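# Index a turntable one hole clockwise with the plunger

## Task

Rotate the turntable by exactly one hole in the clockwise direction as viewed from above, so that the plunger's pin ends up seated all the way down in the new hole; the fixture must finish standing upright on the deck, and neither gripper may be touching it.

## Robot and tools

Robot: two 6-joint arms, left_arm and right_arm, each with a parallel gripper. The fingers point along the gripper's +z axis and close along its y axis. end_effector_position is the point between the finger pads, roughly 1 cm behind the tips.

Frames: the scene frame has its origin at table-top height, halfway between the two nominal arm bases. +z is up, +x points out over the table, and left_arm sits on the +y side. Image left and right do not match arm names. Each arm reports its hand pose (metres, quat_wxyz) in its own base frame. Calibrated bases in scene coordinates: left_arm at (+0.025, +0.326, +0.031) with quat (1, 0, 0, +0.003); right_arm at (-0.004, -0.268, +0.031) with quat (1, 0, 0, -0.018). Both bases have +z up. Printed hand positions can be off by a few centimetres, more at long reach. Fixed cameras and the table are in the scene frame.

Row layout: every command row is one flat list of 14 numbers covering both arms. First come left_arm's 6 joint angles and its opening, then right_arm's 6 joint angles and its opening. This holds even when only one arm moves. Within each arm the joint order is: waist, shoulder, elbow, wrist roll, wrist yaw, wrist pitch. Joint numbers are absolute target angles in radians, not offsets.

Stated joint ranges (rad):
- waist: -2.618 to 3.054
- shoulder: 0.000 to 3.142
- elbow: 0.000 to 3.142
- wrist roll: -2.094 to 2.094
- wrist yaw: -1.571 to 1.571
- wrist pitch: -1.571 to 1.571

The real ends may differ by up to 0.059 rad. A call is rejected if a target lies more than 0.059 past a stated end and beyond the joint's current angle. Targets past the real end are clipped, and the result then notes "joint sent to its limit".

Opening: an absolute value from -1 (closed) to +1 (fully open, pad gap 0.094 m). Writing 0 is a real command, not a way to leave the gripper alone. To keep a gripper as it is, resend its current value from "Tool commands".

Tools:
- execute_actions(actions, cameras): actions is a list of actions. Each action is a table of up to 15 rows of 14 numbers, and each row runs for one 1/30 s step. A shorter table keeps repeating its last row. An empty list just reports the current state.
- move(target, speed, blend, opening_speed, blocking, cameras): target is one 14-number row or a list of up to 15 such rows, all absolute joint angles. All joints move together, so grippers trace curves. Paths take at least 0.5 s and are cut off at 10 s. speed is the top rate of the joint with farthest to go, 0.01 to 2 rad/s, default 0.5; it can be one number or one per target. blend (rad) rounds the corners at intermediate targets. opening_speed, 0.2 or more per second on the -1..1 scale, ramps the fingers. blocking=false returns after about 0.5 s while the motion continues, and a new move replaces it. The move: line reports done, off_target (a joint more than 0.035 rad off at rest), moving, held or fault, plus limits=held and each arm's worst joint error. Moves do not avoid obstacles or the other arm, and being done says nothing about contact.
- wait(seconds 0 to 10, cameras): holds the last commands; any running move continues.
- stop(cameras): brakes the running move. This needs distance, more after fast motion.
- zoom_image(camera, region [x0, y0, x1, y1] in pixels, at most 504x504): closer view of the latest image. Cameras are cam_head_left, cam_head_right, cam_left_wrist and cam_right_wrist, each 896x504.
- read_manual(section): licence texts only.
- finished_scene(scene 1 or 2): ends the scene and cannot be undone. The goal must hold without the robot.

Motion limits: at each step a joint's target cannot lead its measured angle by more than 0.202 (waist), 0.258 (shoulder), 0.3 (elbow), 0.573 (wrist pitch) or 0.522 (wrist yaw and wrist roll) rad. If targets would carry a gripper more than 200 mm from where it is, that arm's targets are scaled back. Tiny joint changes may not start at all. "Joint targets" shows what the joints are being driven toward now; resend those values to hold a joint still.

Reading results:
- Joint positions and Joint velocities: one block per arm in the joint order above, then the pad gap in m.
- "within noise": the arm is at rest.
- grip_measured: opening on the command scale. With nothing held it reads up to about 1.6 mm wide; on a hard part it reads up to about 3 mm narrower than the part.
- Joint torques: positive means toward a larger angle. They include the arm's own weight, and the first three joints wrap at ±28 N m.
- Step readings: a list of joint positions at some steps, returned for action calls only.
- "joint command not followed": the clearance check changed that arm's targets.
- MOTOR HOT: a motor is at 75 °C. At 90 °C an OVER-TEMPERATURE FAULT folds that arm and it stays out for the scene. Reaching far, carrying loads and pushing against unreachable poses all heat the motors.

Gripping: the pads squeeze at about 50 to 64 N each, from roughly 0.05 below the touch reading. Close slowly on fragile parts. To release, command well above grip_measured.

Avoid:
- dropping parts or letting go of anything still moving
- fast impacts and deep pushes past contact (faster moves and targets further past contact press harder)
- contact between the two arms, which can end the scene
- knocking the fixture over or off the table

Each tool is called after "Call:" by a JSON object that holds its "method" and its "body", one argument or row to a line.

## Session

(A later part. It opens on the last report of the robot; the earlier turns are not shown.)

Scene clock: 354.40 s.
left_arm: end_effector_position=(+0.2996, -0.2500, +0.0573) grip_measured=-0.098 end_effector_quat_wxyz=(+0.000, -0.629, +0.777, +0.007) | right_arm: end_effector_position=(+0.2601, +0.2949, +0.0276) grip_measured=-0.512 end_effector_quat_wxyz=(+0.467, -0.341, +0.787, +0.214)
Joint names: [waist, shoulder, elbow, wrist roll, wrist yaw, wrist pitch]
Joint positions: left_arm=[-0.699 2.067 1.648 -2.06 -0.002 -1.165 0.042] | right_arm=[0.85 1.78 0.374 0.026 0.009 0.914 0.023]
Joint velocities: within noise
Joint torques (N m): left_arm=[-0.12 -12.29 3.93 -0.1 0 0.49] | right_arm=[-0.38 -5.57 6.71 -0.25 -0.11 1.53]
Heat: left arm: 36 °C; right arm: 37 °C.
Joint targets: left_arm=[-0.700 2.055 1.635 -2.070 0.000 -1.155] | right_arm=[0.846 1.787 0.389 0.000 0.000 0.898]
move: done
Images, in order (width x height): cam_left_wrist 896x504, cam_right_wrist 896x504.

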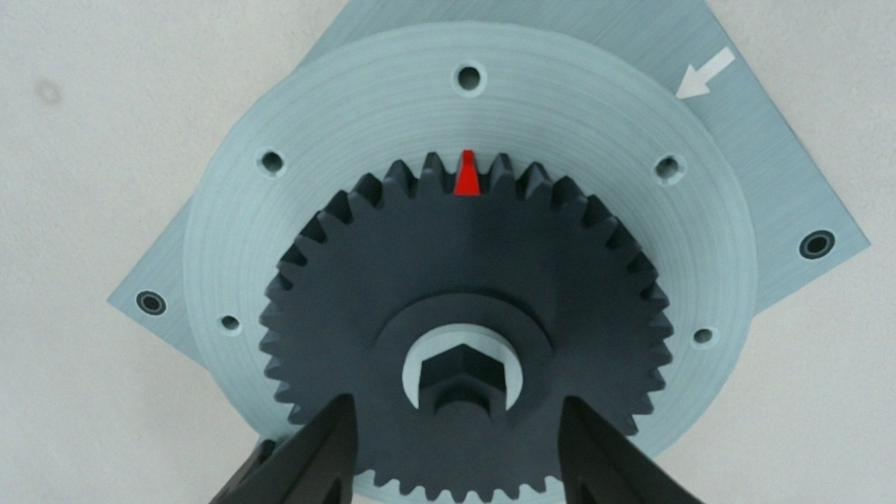

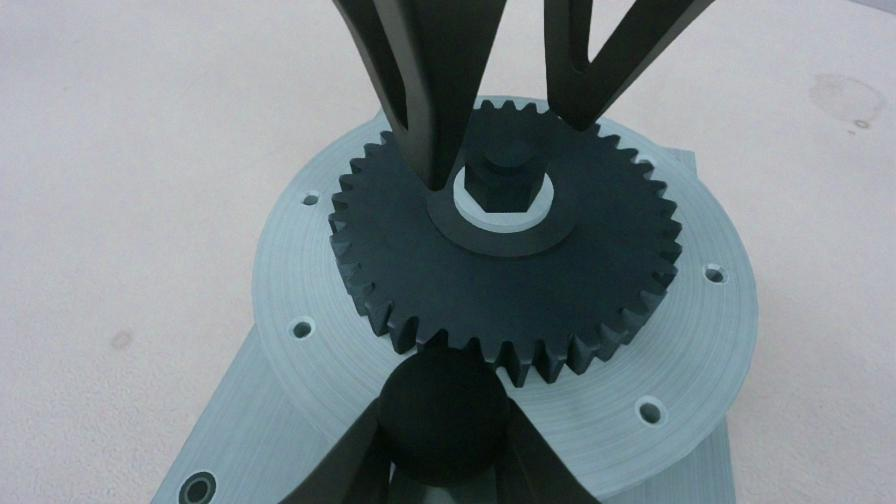

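Call:
{"method": "move", "body": {
  "target": [-0.70,2.063,1.583,-2.07,0,-1.095,-0.1,0.846,1.787,0.389,0,0,0.898,-0.66],
  "speed": 0.2,
  "cameras": ["cam_left_wrist","cam_right_wrist"]
}}

Scene clock: 369.73 s.
left_arm: end_effector_position=(+0.2994, -0.2498, +0.0447) grip_measured=-0.098 end_effector_quat_wxyz=(+0.000, -0.629, +0.777, +0.003) | right_arm: end_effector_position=(+0.2601, +0.2949, +0.0276) grip_measured=-0.512 end_effector_quat_wxyz=(+0.467, -0.341, +0.787, +0.214)
Joint names: [waist, shoulder, elbow, wrist roll, wrist yaw, wrist pitch]
Joint positions: left_arm=[-0.699 2.067 1.597 -2.06 -0.002 -1.105 0.042] | right_arm=[0.85 1.78 0.374 0.026 0.009 0.914 0.023]
Joint velocities: within noise
Joint torques (N m): left_arm=[-0.12 -11.45 3.78 -0.09 0 0.5] | right_arm=[-0.36 -5.61 6.75 -0.23 -0.1 1.54]
Heat: left arm: 37 °C; right arm: 37 °C.
Joint targets: left_arm=[-0.700 2.063 1.583 -2.070 0.000 -1.095] | right_arm=[0.846 1.787 0.389 0.000 0.000 0.898]
move: done
Images, in order (width x height): cam_left_wrist 896x504, cam_right_wrist 896x504.

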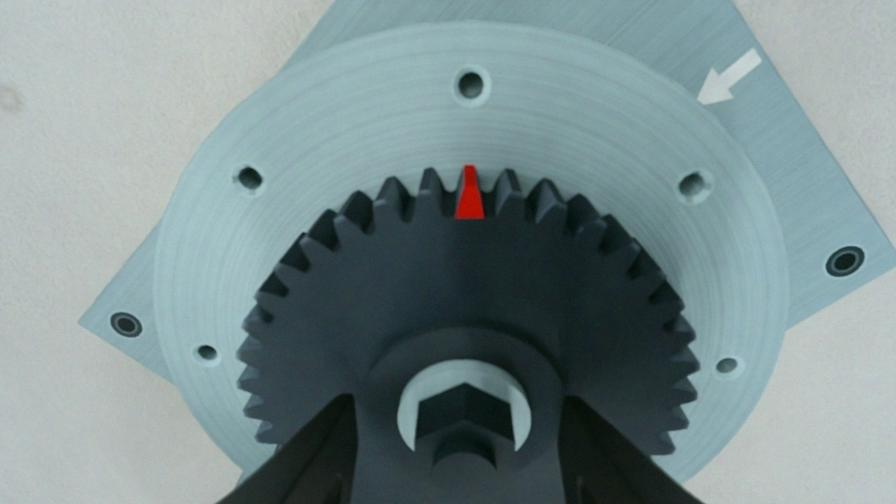

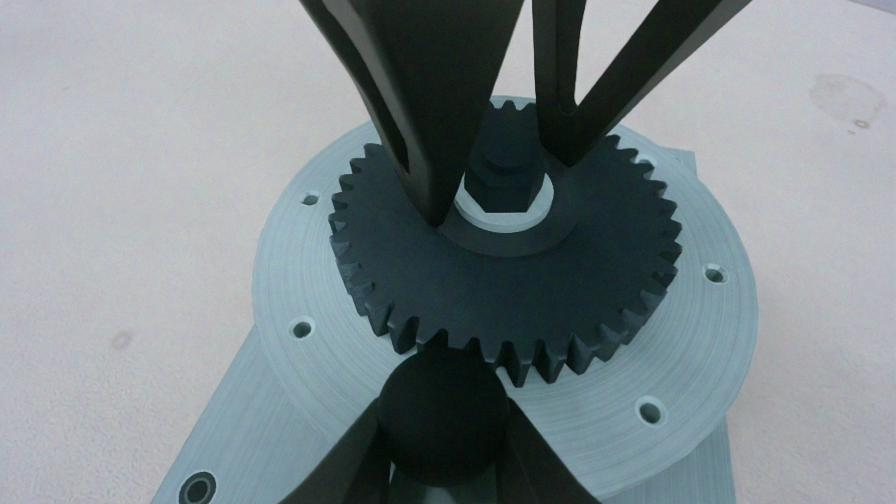

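Call:
{"method": "move", "body": {
  "target": [
    [-0.70,2.064,1.561,-2.07,0,-1.073,-0.1,0.846,1.787,0.389,0,0,0.898,-0.66],
    [-0.70,2.064,1.561,-2.07,0,-1.073,-0.75,0.846,1.787,0.389,0,0,0.898,-0.66]
  ],
  "speed": 0.2,
  "opening_speed": 0.4,
  "cameras": ["cam_left_wrist","cam_right_wrist"]
}}

Scene clock: 382.27 s.
left_arm: end_effector_position=(+0.3003, -0.2508, +0.0405) grip_measured=-0.477 end_effector_quat_wxyz=(+0.001, -0.630, +0.777, -0.002) | right_arm: end_effector_position=(+0.2601, +0.2949, +0.0276) grip_measured=-0.512 end_effector_quat_wxyz=(+0.467, -0.341, +0.787, +0.214)
Joint names: [waist, shoulder, elbow, wrist roll, wrist yaw, wrist pitch]
Joint positions: left_arm=[-0.699 2.067 1.58 -2.061 -0.001 -1.078 0.025] | right_arm=[0.85 1.78 0.374 0.026 0.009 0.914 0.023]
Joint velocities: within noise
Joint torques (N m): left_arm=[-0.12 -11.41 3.41 -0.09 0.01 0.49] | right_arm=[-0.44 -5.56 6.71 -0.24 -0.12 1.52]
Heat: left arm: 37 °C; right arm: 37 °C.
Joint targets: left_arm=[-0.700 2.064 1.561 -2.070 0.000 -1.073] | right_arm=[0.846 1.787 0.389 0.000 0.000 0.898]
move: done
Images, in order (width x height): cam_left_wrist 896x504, cam_right_wrist 896x504.

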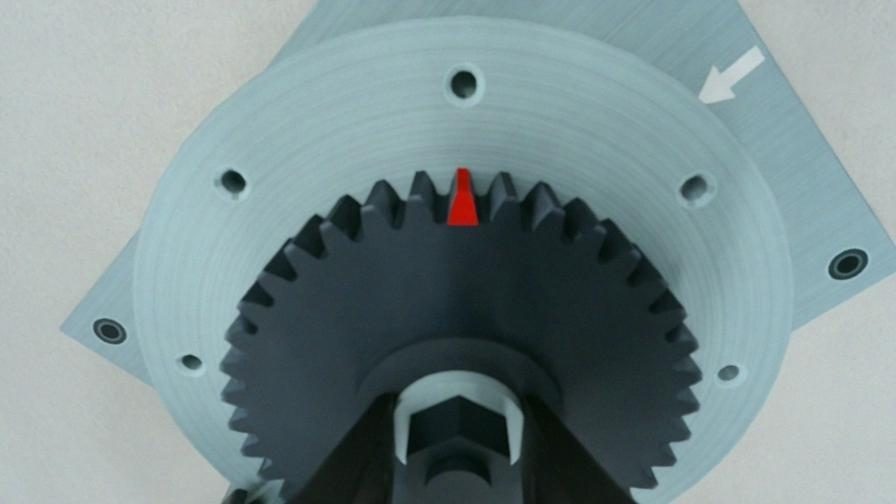

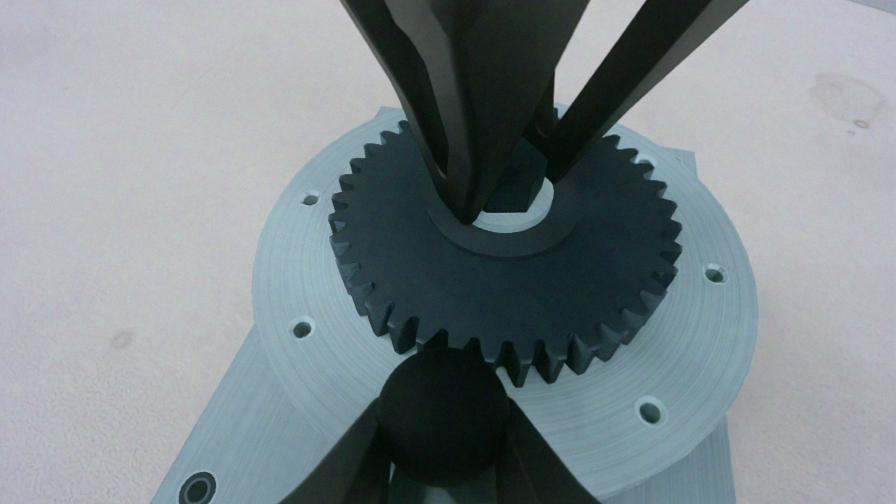

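Call:
{"method": "move", "body": {
  "target": [
    [-0.70,2.064,1.561,-2.07,0,-1.073,-0.3,0.846,1.787,0.389,0,0,0.898,-0.66],
    [-0.70,2.063,1.579,-2.07,0,-1.091,-0.3,0.846,1.787,0.389,0,0,0.898,-0.66],
    [-0.70,2.063,1.579,-2.07,0,-1.091,-0.75,0.846,1.787,0.389,0,0,0.898,-0.66]
  ],
  "speed": 0.2,
  "opening_speed": 0.4,
  "cameras": ["cam_left_wrist","cam_right_wrist"]
}}

Call:
{"method": "zoom_image", "body": {
  "camera": "cam_right_wrist",
  "region": [380, 80, 640, 280]
}}

Scene clock: 400.70 s.
left_arm: end_effector_position=(+0.3002, -0.2508, +0.0405) grip_measured=-0.477 end_effector_quat_wxyz=(+0.001, -0.630, +0.777, -0.002) | right_arm: end_effector_position=(+0.2601, +0.2949, +0.0276) grip_measured=-0.512 end_effector_quat_wxyz=(+0.467, -0.341, +0.787, +0.214)
Joint names: [waist, shoulder, elbow, wrist roll, wrist yaw, wrist pitch]
Joint positions: left_arm=[-0.699 2.067 1.58 -2.061 -0.001 -1.079 0.025] | right_arm=[0.85 1.78 0.374 0.026 0.009 0.914 0.023]
Joint velocities: within noise
Joint torques (N m): left_arm=[-0.1 -11.49 4.74 -0.1 0 0.27] | right_arm=[-0.38 -5.61 6.75 -0.24 -0.11 1.53]
Heat: left arm: 37 °C; right arm: 37 °C.
Joint targets: left_arm=[-0.700 2.063 1.579 -2.070 0.000 -1.091] | right_arm=[0.846 1.787 0.389 0.000 0.000 0.898]
move: done
Images, in order (width x height): cam_left_wrist 896x504, cam_right_wrist 896x504.

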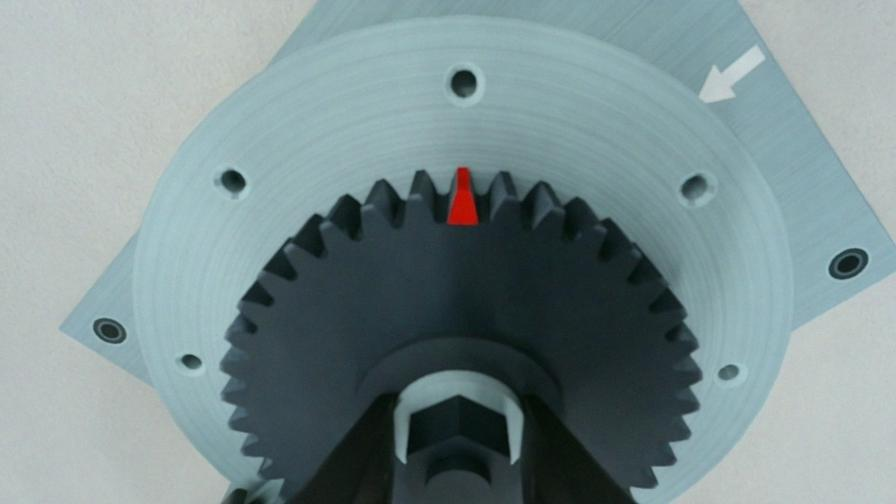

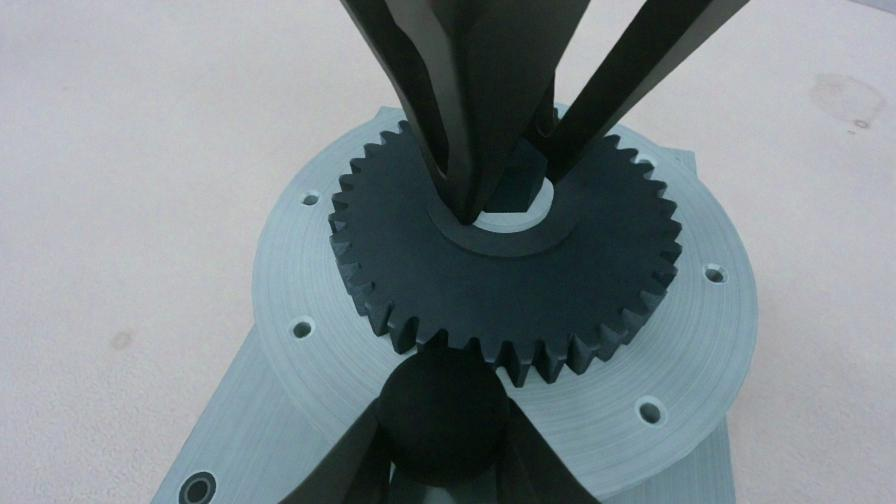

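Scaled by 1.938 from the camera's 896x504 image, which has a finer 1280x720 frame.

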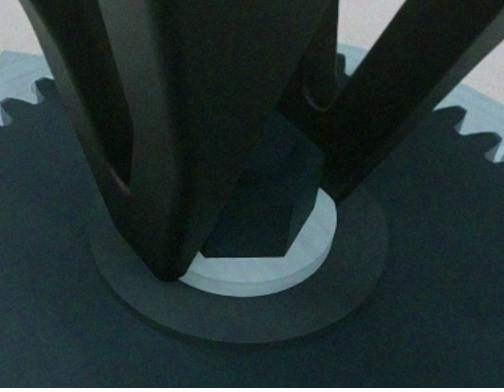

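Call:
{"method": "move", "body": {
  "target": [
    [-0.70,2.063,1.579,-2.07,0,-1.091,-0.2,0.846,1.787,0.389,0,0,0.898,-0.66],
    [-0.70,2.058,1.620,-2.07,0,-1.132,-0.3,0.846,1.787,0.389,0,0,0.898,-0.66]
  ],
  "speed": 0.2,
  "opening_speed": 0.4,
  "cameras": ["cam_left_wrist","cam_right_wrist"]
}}

Call:
{"method": "zoom_image", "body": {
  "camera": "cam_right_wrist",
  "region": [380, 80, 640, 280]
}}

Scene clock: 411.10 s.
left_arm: end_effector_position=(+0.2982, -0.2491, +0.0442) grip_measured=-0.298 end_effector_quat_wxyz=(-0.001, -0.630, +0.777, +0.005) | right_arm: end_effector_position=(+0.2601, +0.2949, +0.0276) grip_measured=-0.512 end_effector_quat_wxyz=(+0.467, -0.341, +0.787, +0.214)
Joint names: [waist, shoulder, elbow, wrist roll, wrist yaw, wrist pitch]
Joint positions: left_arm=[-0.699 2.067 1.594 -2.061 -0.001 -1.108 0.033] | right_arm=[0.85 1.78 0.374 0.026 0.009 0.914 0.023]
Joint velocities: within noise
Joint torques (N m): left_arm=[-0.09 -11.9 6.8 -0.09 -0.01 0.1] | right_arm=[-0.43 -5.63 6.74 -0.25 -0.1 1.54]
Heat: left arm: 37 °C; right arm: 37 °C.
Joint targets: left_arm=[-0.700 2.058 1.620 -2.070 0.000 -1.132] | right_arm=[0.846 1.787 0.389 0.000 0.000 0.898]
move: done
Images, in order (width x height): cam_left_wrist 896x504, cam_right_wrist 896x504.

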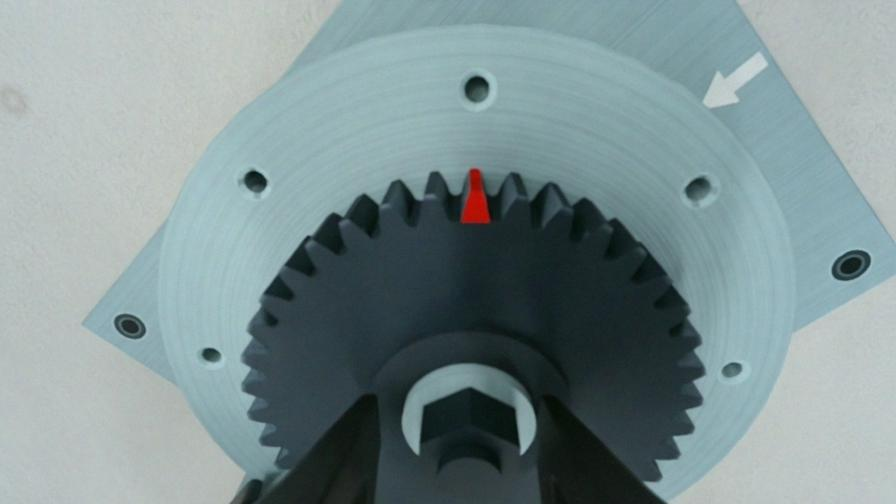

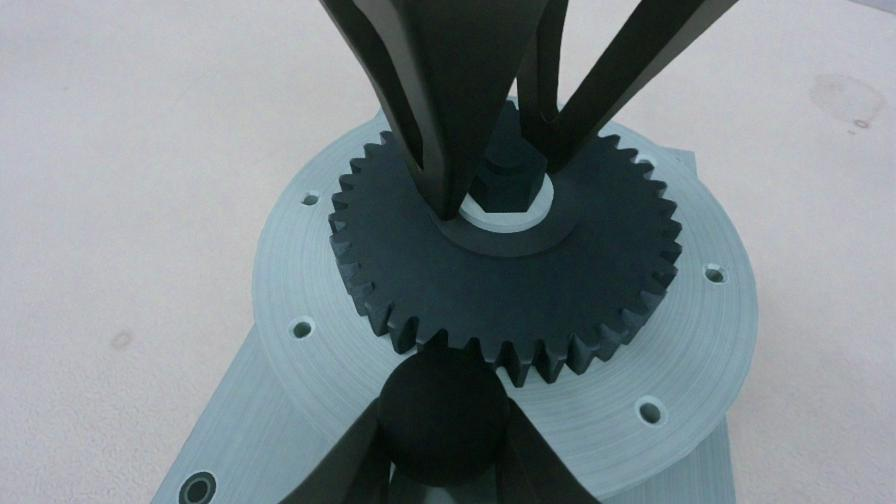

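Scaled by 1.938 from the camera's 896x504 image, which has a finer 1280x720 frame.

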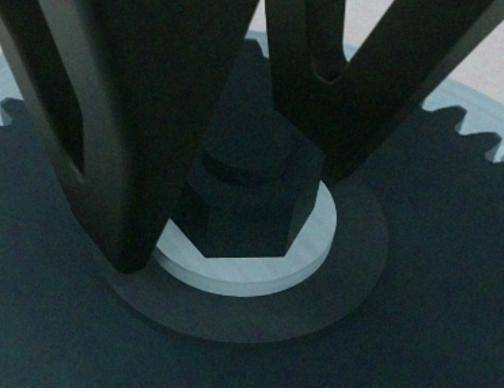

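Call:
{"method": "move", "body": {
  "target": [
    [-0.697,2.074,1.650,-2.07,0,-1.155,-0.3,0.846,1.787,0.389,0,0,0.898,-0.66]
  ],
  "speed": 0.2,
  "cameras": ["cam_left_wrist","cam_right_wrist"]
}}

Call:
{"method": "zoom_image", "body": {
  "camera": "cam_right_wrist",
  "region": [380, 80, 640, 280]
}}

Scene clock: 429.63 s.
left_arm: end_effector_position=(+0.3008, -0.2513, +0.0515) grip_measured=-0.298 end_effector_quat_wxyz=(+0.000, -0.630, +0.777, +0.001) | right_arm: end_effector_position=(+0.2601, +0.2949, +0.0276) grip_measured=-0.512 end_effector_quat_wxyz=(+0.467, -0.341, +0.787, +0.214)
Joint names: [waist, shoulder, elbow, wrist roll, wrist yaw, wrist pitch]
Joint positions: left_arm=[-0.699 2.067 1.624 -2.061 -0.001 -1.13 0.033] | right_arm=[0.85 1.78 0.374 0.026 0.009 0.914 0.023]
Joint velocities: within noise
Joint torques (N m): left_arm=[0.14 -10.47 6.87 -0.1 0 0.1] | right_arm=[-0.4 -5.6 6.71 -0.24 -0.11 1.53]
Heat: left arm: 38 °C; right arm: 37 °C.
Joint targets: left_arm=[-0.697 2.074 1.650 -2.070 0.000 -1.155] | right_arm=[0.846 1.787 0.389 0.000 0.000 0.898]
move: done
Images, in order (width x height): cam_left_wrist 896x504, cam_right_wrist 896x504.

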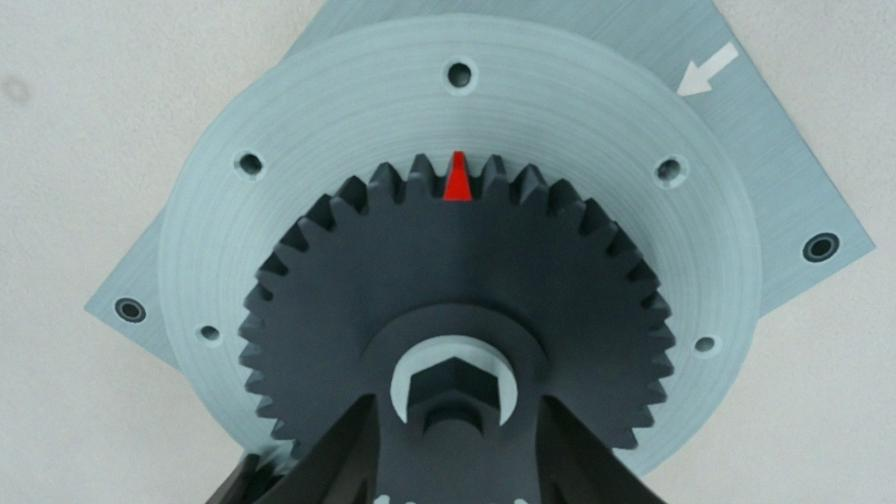

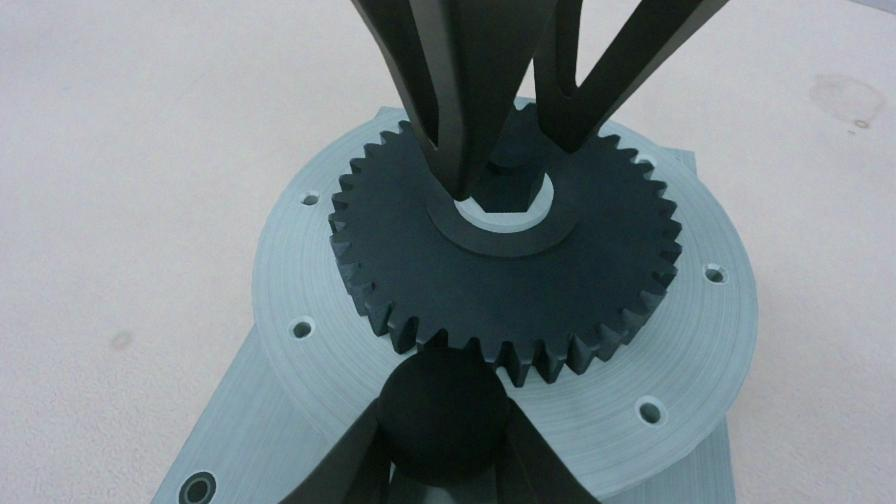

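Scaled by 1.938 from the camera's 896x504 image, which has a finer 1280x720 frame.

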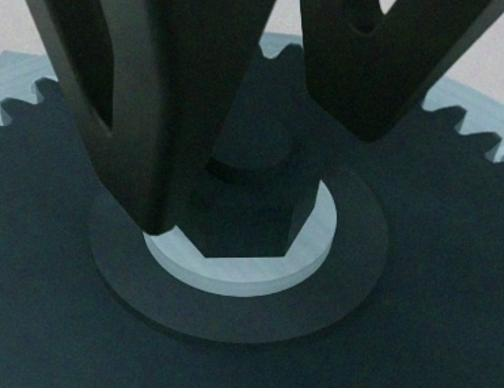

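Call:
{"method": "move", "body": {
  "target": [
    [-0.697,2.074,1.650,-2.07,0,-1.155,-0.8,0.846,1.787,0.389,0,0,0.898,-0.66]
  ],
  "opening_speed": 0.4,
  "cameras": ["cam_left_wrist","cam_right_wrist"]
}}

Call:
{"method": "zoom_image", "body": {
  "camera": "cam_right_wrist",
  "region": [380, 80, 640, 280]
}}

Scene clock: 437.57 s.
left_arm: end_effector_position=(+0.3001, -0.2510, +0.0515) grip_measured=-0.660 end_effector_quat_wxyz=(-0.001, -0.630, +0.777, +0.003) | right_arm: end_effector_position=(+0.2601, +0.2949, +0.0276) grip_measured=-0.512 end_effector_quat_wxyz=(+0.467, -0.341, +0.787, +0.214)
Joint names: [waist, shoulder, elbow, wrist roll, wrist yaw, wrist pitch]
Joint positions: left_arm=[-0.699 2.067 1.624 -2.061 0.001 -1.133 0.016] | right_arm=[0.85 1.78 0.374 0.026 0.009 0.914 0.023]
Joint velocities: within noise
Joint torques (N m): left_arm=[0.14 -10.52 6.89 -0.09 -0.01 0.14] | right_arm=[-0.4 -5.63 6.78 -0.23 -0.11 1.54]
Heat: left arm: 37 °C; right arm: 37 °C.
Joint targets: left_arm=[-0.697 2.074 1.650 -2.070 0.000 -1.155] | right_arm=[0.846 1.787 0.389 0.000 0.000 0.898]
move: done
Images, in order (width x height): cam_left_wrist 896x504, cam_right_wrist 896x504.

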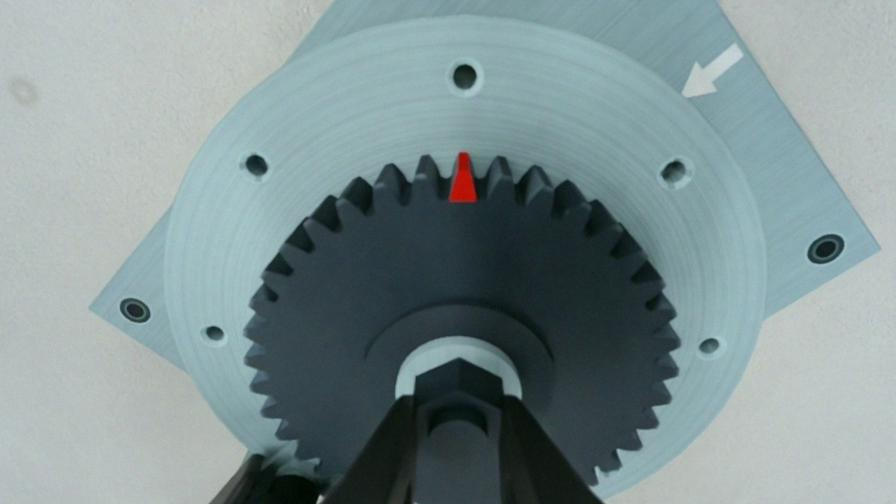

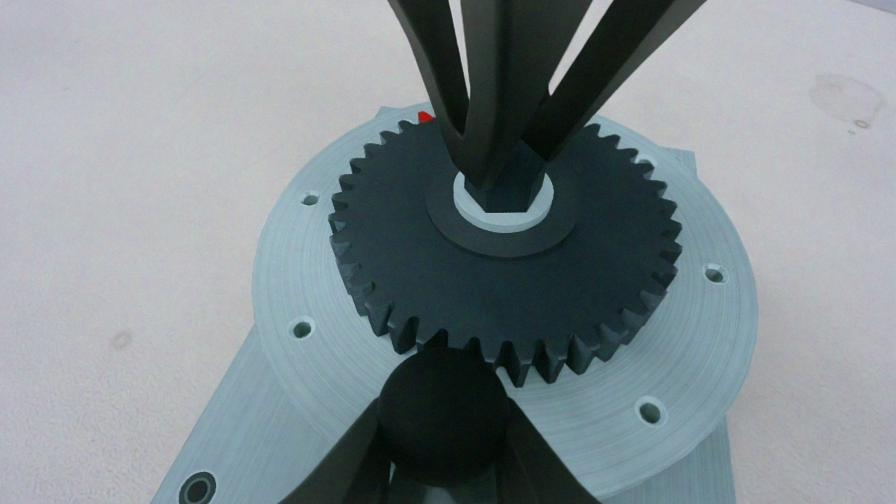

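Scaled by 1.938 from the camera's 896x504 image, which has a finer 1280x720 frame.

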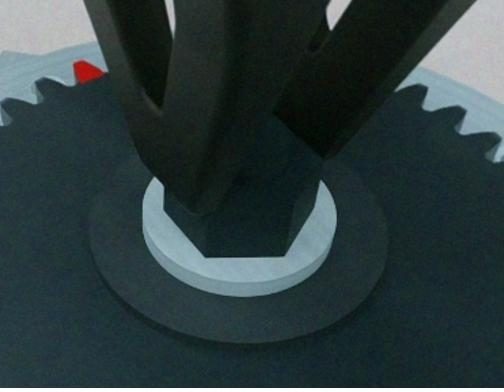

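Call:
{"method": "move", "body": {
  "target": [
    [-0.697,2.074,1.650,-2.07,0,-1.155,-0.8,0.846,1.747,0.394,0,0,0.852,-0.75]
  ],
  "speed": 0.1,
  "cameras": ["cam_left_wrist","cam_right_wrist"]
}}

Scene clock: 448.60 s.
left_arm: end_effector_position=(+0.3000, -0.2509, +0.0515) grip_measured=-0.661 end_effector_quat_wxyz=(-0.001, -0.630, +0.777, +0.003) | right_arm: end_effector_position=(+0.2600, +0.2947, +0.0276) grip_measured=-0.513 end_effector_quat_wxyz=(+0.462, -0.342, +0.790, +0.212)
Joint names: [waist, shoulder, elbow, wrist roll, wrist yaw, wrist pitch]
Joint positions: left_arm=[-0.699 2.067 1.624 -2.061 0.001 -1.134 0.016] | right_arm=[0.85 1.768 0.38 0.026 0.009 0.885 0.023]
Joint velocities: within noise
Joint torques (N m): left_arm=[0.12 -10.5 6.87 -0.09 -0.03 0.14] | right_arm=[-0.42 -7.83 6.74 -0.24 -0.11 1.38]
Heat: left arm: 37 °C; right arm: 37 °C.
Joint targets: left_arm=[-0.697 2.074 1.650 -2.070 0.000 -1.155] | right_arm=[0.846 1.747 0.394 0.000 0.000 0.852]
move: done
Images, in order (width x height): cam_left_wrist 896x504, cam_right_wrist 896x504.

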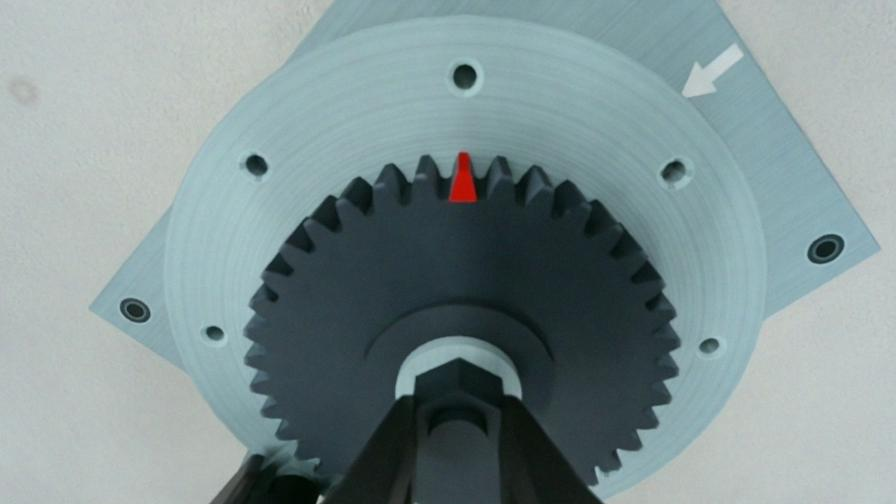

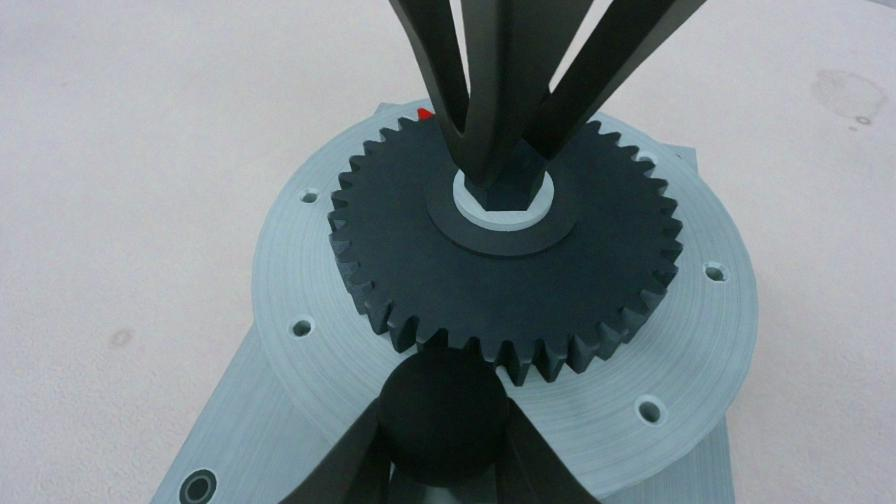

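Call:
{"method": "move", "body": {
  "target": [
    [-0.697,2.074,1.650,-2.07,0,-1.155,-0.8,0.846,1.706,0.400,0,0,0.806,-0.8]
  ],
  "speed": 0.1,
  "cameras": ["cam_left_wrist","cam_right_wrist"]
}}

Scene clock: 455.67 s.
left_arm: end_effector_position=(+0.3000, -0.2509, +0.0515) grip_measured=-0.661 end_effector_quat_wxyz=(-0.001, -0.630, +0.777, +0.003) | right_arm: end_effector_position=(+0.2598, +0.2945, +0.0280) grip_measured=-0.515 end_effector_quat_wxyz=(+0.453, -0.345, +0.795, +0.208)
Joint names: [waist, shoulder, elbow, wrist roll, wrist yaw, wrist pitch]
Joint positions: left_arm=[-0.699 2.067 1.624 -2.061 0.001 -1.134 0.016] | right_arm=[0.85 1.743 0.395 0.026 0.009 0.82 0.023]
Joint velocities: within noise
Joint torques (N m): left_arm=[0.1 -10.51 6.91 -0.1 -0.01 0.13] | right_arm=[-0.4 -9.03 6.02 -0.23 -0.1 1.52]
Heat: left arm: 37 °C; right arm: 37 °C.
Joint targets: left_arm=[-0.697 2.074 1.650 -2.070 0.000 -1.155] | right_arm=[0.846 1.706 0.400 0.000 0.000 0.806]
move: off_target (right_arm); right_arm: the shoulder is farthest, 0.037 rad from its target
Images, in order (width x height): cam_left_wrist 896x504, cam_right_wrist 896x504.

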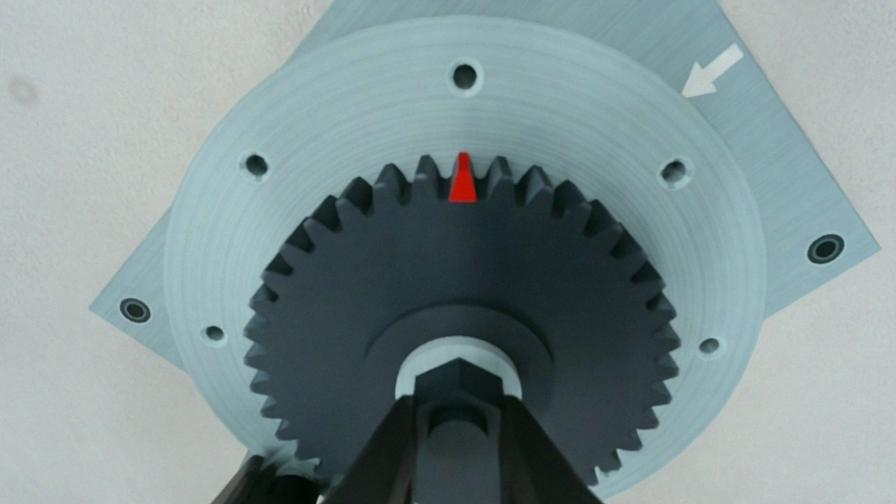

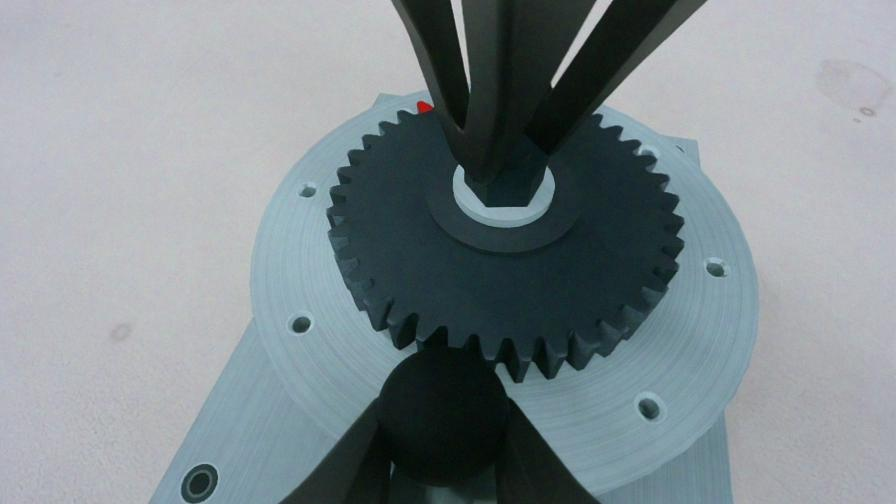

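Call:
{"method": "move", "body": {
  "target": [
    [-0.697,2.074,1.650,-2.07,0,-1.155,-0.85,0.846,1.660,0.406,0,0,0.765,-0.9]
  ],
  "speed": 0.1,
  "cameras": ["cam_left_wrist","cam_right_wrist"]
}}

Scene clock: 460.50 s.
left_arm: end_effector_position=(+0.2985, -0.2528, +0.0515) grip_measured=-0.661 end_effector_quat_wxyz=(-0.008, -0.631, +0.776, +0.002) | right_arm: end_effector_position=(+0.2574, +0.2916, +0.0283) grip_measured=-0.516 end_effector_quat_wxyz=(+0.443, -0.349, +0.801, +0.202)
Joint names: [waist, shoulder, elbow, wrist roll, wrist yaw, wrist pitch]
Joint positions: left_arm=[-0.699 2.067 1.624 -2.065 0.014 -1.134 0.016] | right_arm=[0.85 1.708 0.4 0.021 0.009 0.754 0.023]
Joint velocities: within noise
Joint torques (N m): left_arm=[0.14 -10.5 6.89 -0.05 -0.13 0.14] | right_arm=[-0.44 -9.87 6.38 -0.19 -0.11 1.73]
Heat: left arm: 37 °C; right arm: 37 °C.
Joint targets: left_arm=[-0.697 2.074 1.650 -2.070 0.000 -1.155] | right_arm=[0.846 1.660 0.406 0.000 0.000 0.765]
move: off_target (right_arm); right_arm: the shoulder is farthest, 0.048 rad from its target
Images, in order (width x height): cam_left_wrist 896x504, cam_right_wrist 896x504.

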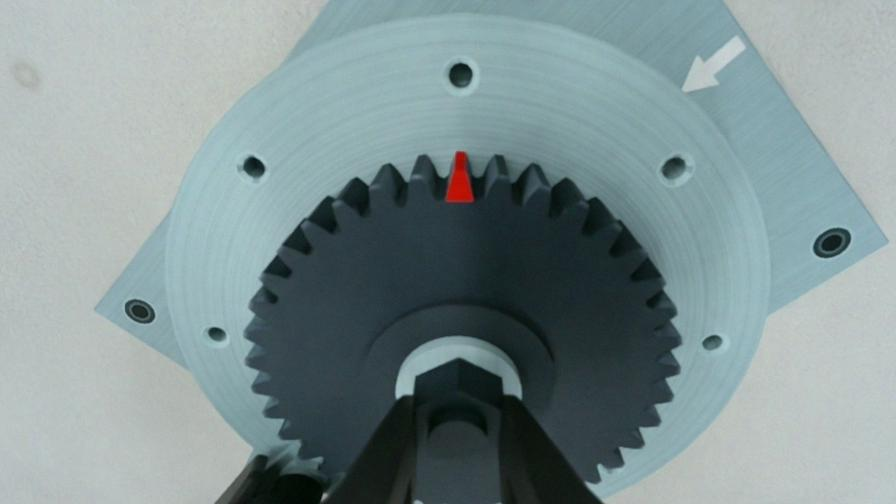

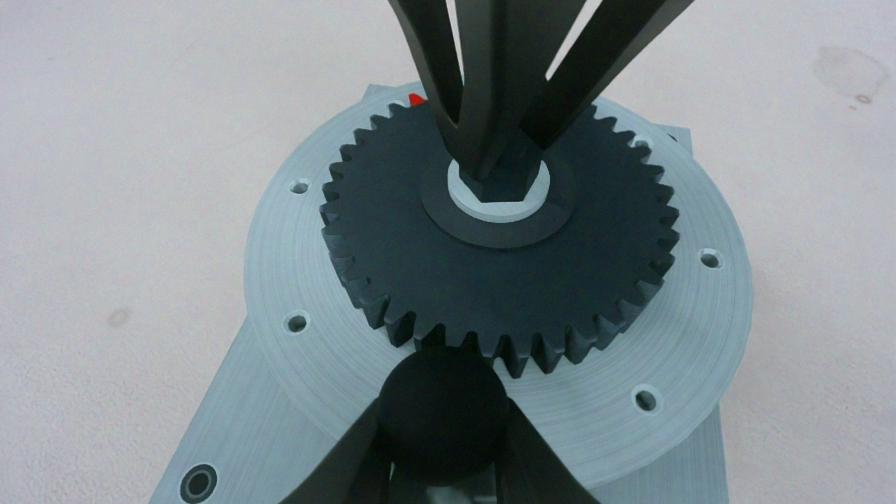

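Call:
{"method": "move", "body": {
  "target": [
    [-0.697,2.074,1.650,-2.07,0,-1.155,-0.85,0.846,1.690,0.45,0,0,0.87,-0.9]
  ],
  "speed": 0.1,
  "cameras": ["cam_left_wrist","cam_right_wrist"]
}}

Scene clock: 491.93 s.
left_arm: end_effector_position=(+0.2985, -0.2528, +0.0515) grip_measured=-0.661 end_effector_quat_wxyz=(-0.008, -0.631, +0.775, +0.002) | right_arm: end_effector_position=(+0.2581, +0.2924, +0.0294) grip_measured=-0.516 end_effector_quat_wxyz=(+0.444, -0.349, +0.800, +0.202)
Joint names: [waist, shoulder, elbow, wrist roll, wrist yaw, wrist pitch]
Joint positions: left_arm=[-0.699 2.067 1.624 -2.065 0.014 -1.134 0.016] | right_arm=[0.85 1.708 0.403 0.021 0.009 0.754 0.023]
Joint velocities: within noise
Joint torques (N m): left_arm=[0.13 -10.5 6.86 -0.05 -0.13 0.14] | right_arm=[-0.4 -7.34 10.52 -0.19 -0.11 2.68]
Heat: left arm: 37 °C; right arm: 38 °C.
Joint targets: left_arm=[-0.697 2.074 1.650 -2.070 0.000 -1.155] | right_arm=[0.846 1.690 0.450 0.000 0.000 0.870]
move: off_target (right_arm); right_arm: the wrist pitch is farthest, 0.116 rad from its target
Images, in order (width x height): cam_left_wrist 896x504, cam_right_wrist 896x504.

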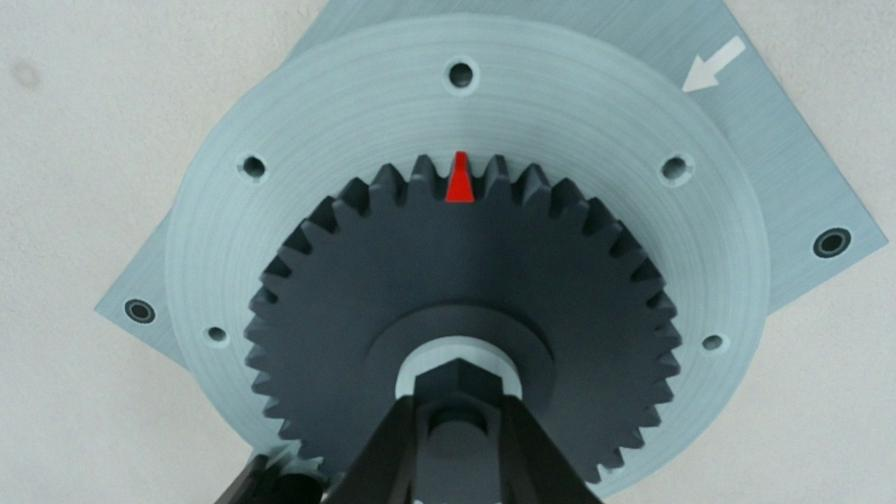

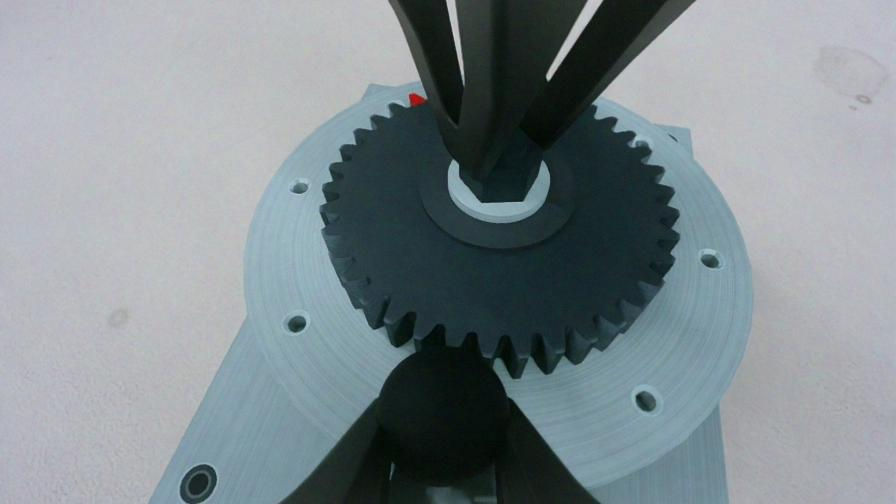

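Call:
{"method": "move", "body": {
  "target": [
    [-0.697,2.074,1.650,-2.07,0,-1.155,-0.85,0.846,1.650,0.47,0,0,0.97,-0.9]
  ],
  "speed": 0.1,
  "cameras": ["cam_left_wrist","cam_right_wrist"]
}}

Scene clock: 499.53 s.
left_arm: end_effector_position=(+0.2985, -0.2528, +0.0515) grip_measured=-0.661 end_effector_quat_wxyz=(-0.008, -0.631, +0.775, +0.002) | right_arm: end_effector_position=(+0.2585, +0.2929, +0.0305) grip_measured=-0.516 end_effector_quat_wxyz=(+0.447, -0.349, +0.799, +0.203)
Joint names: [waist, shoulder, elbow, wrist roll, wrist yaw, wrist pitch]
Joint positions: left_arm=[-0.699 2.067 1.624 -2.065 0.014 -1.134 0.016] | right_arm=[0.85 1.708 0.403 0.021 0.009 0.759 0.023]
Joint velocities: within noise
Joint torques (N m): left_arm=[0.14 -10.5 6.9 -0.04 -0.14 0.13] | right_arm=[-0.44 -10.61 12.46 -0.2 -0.11 3.55]
Heat: left arm: 37 °C; right arm: 42 °C.
Joint targets: left_arm=[-0.697 2.074 1.650 -2.070 0.000 -1.155] | right_arm=[0.846 1.650 0.470 0.000 0.000 0.970]
move: off_target (right_arm); right_arm: the wrist pitch is farthest, 0.211 rad from its target
Images, in order (width x height): cam_left_wrist 896x504, cam_right_wrist 896x504.

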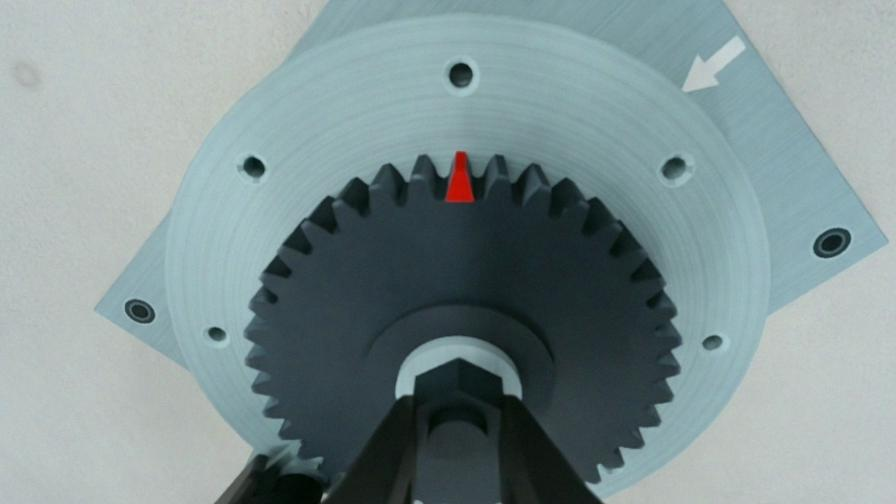

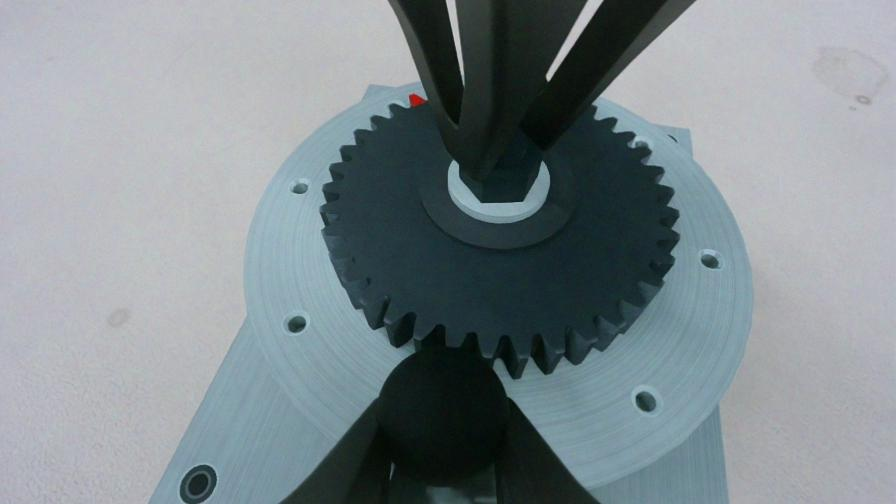

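Call:
{"method": "move", "body": {
  "target": [
    [-0.697,2.074,1.650,-2.07,0,-1.155,-0.85,0.846,1.61,0.485,0,0,1.08,-0.9]
  ],
  "speed": 0.1,
  "cameras": ["cam_left_wrist","cam_right_wrist"]
}}

Scene clock: 504.53 s.
left_arm: end_effector_position=(+0.2985, -0.2528, +0.0515) grip_measured=-0.661 end_effector_quat_wxyz=(-0.008, -0.631, +0.775, +0.002) | right_arm: end_effector_position=(+0.2591, +0.2936, +0.0320) grip_measured=-0.516 end_effector_quat_wxyz=(+0.449, -0.348, +0.797, +0.204)
Joint names: [waist, shoulder, elbow, wrist roll, wrist yaw, wrist pitch]
Joint positions: left_arm=[-0.699 2.067 1.624 -2.065 0.014 -1.134 0.016] | right_arm=[0.85 1.708 0.403 0.021 0.009 0.766 0.023]
Joint velocities: within noise
Joint torques (N m): left_arm=[0.13 -10.51 6.89 -0.05 -0.13 0.13] | right_arm=[-0.46 -13.85 13.97 -0.19 -0.1 4.48]
Heat: left arm: 37 °C; right arm: 46 °C.
Joint targets: left_arm=[-0.697 2.074 1.650 -2.070 0.000 -1.155] | right_arm=[0.846 1.610 0.485 0.000 0.000 1.080]
move: off_target (right_arm); right_arm: the wrist pitch is farthest, 0.314 rad from its target
Images, in order (width x height): cam_left_wrist 896x504, cam_right_wrist 896x504.

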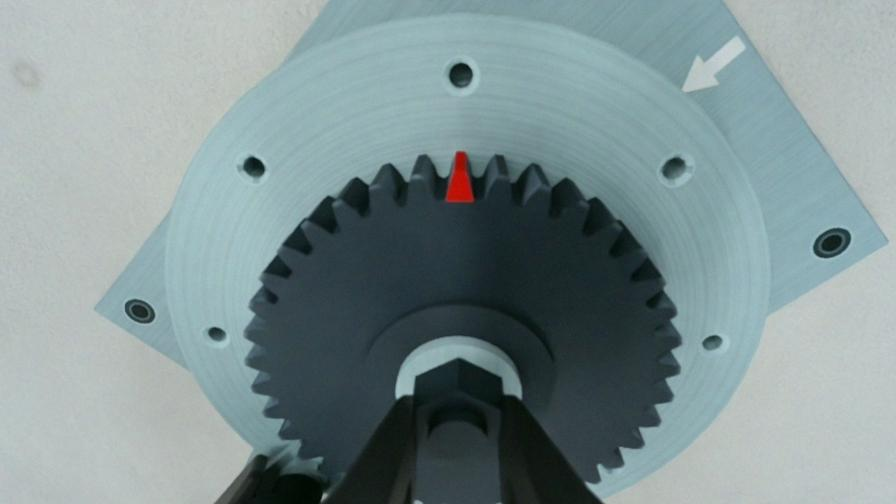

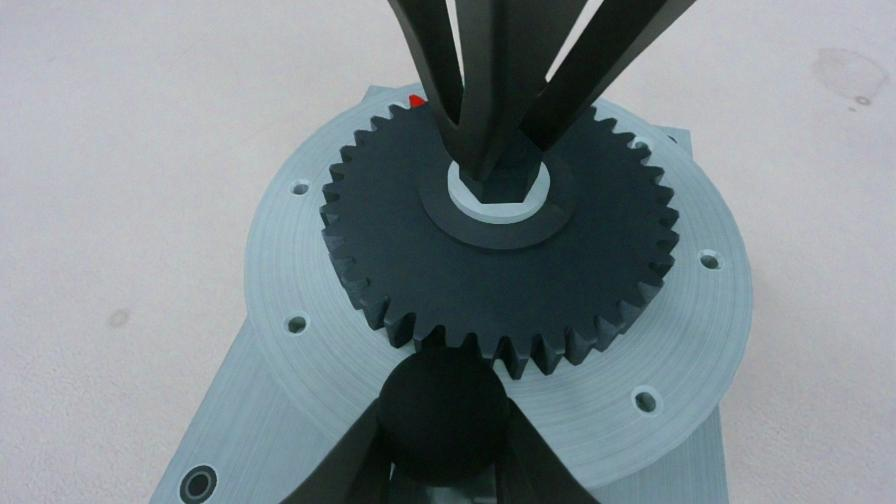

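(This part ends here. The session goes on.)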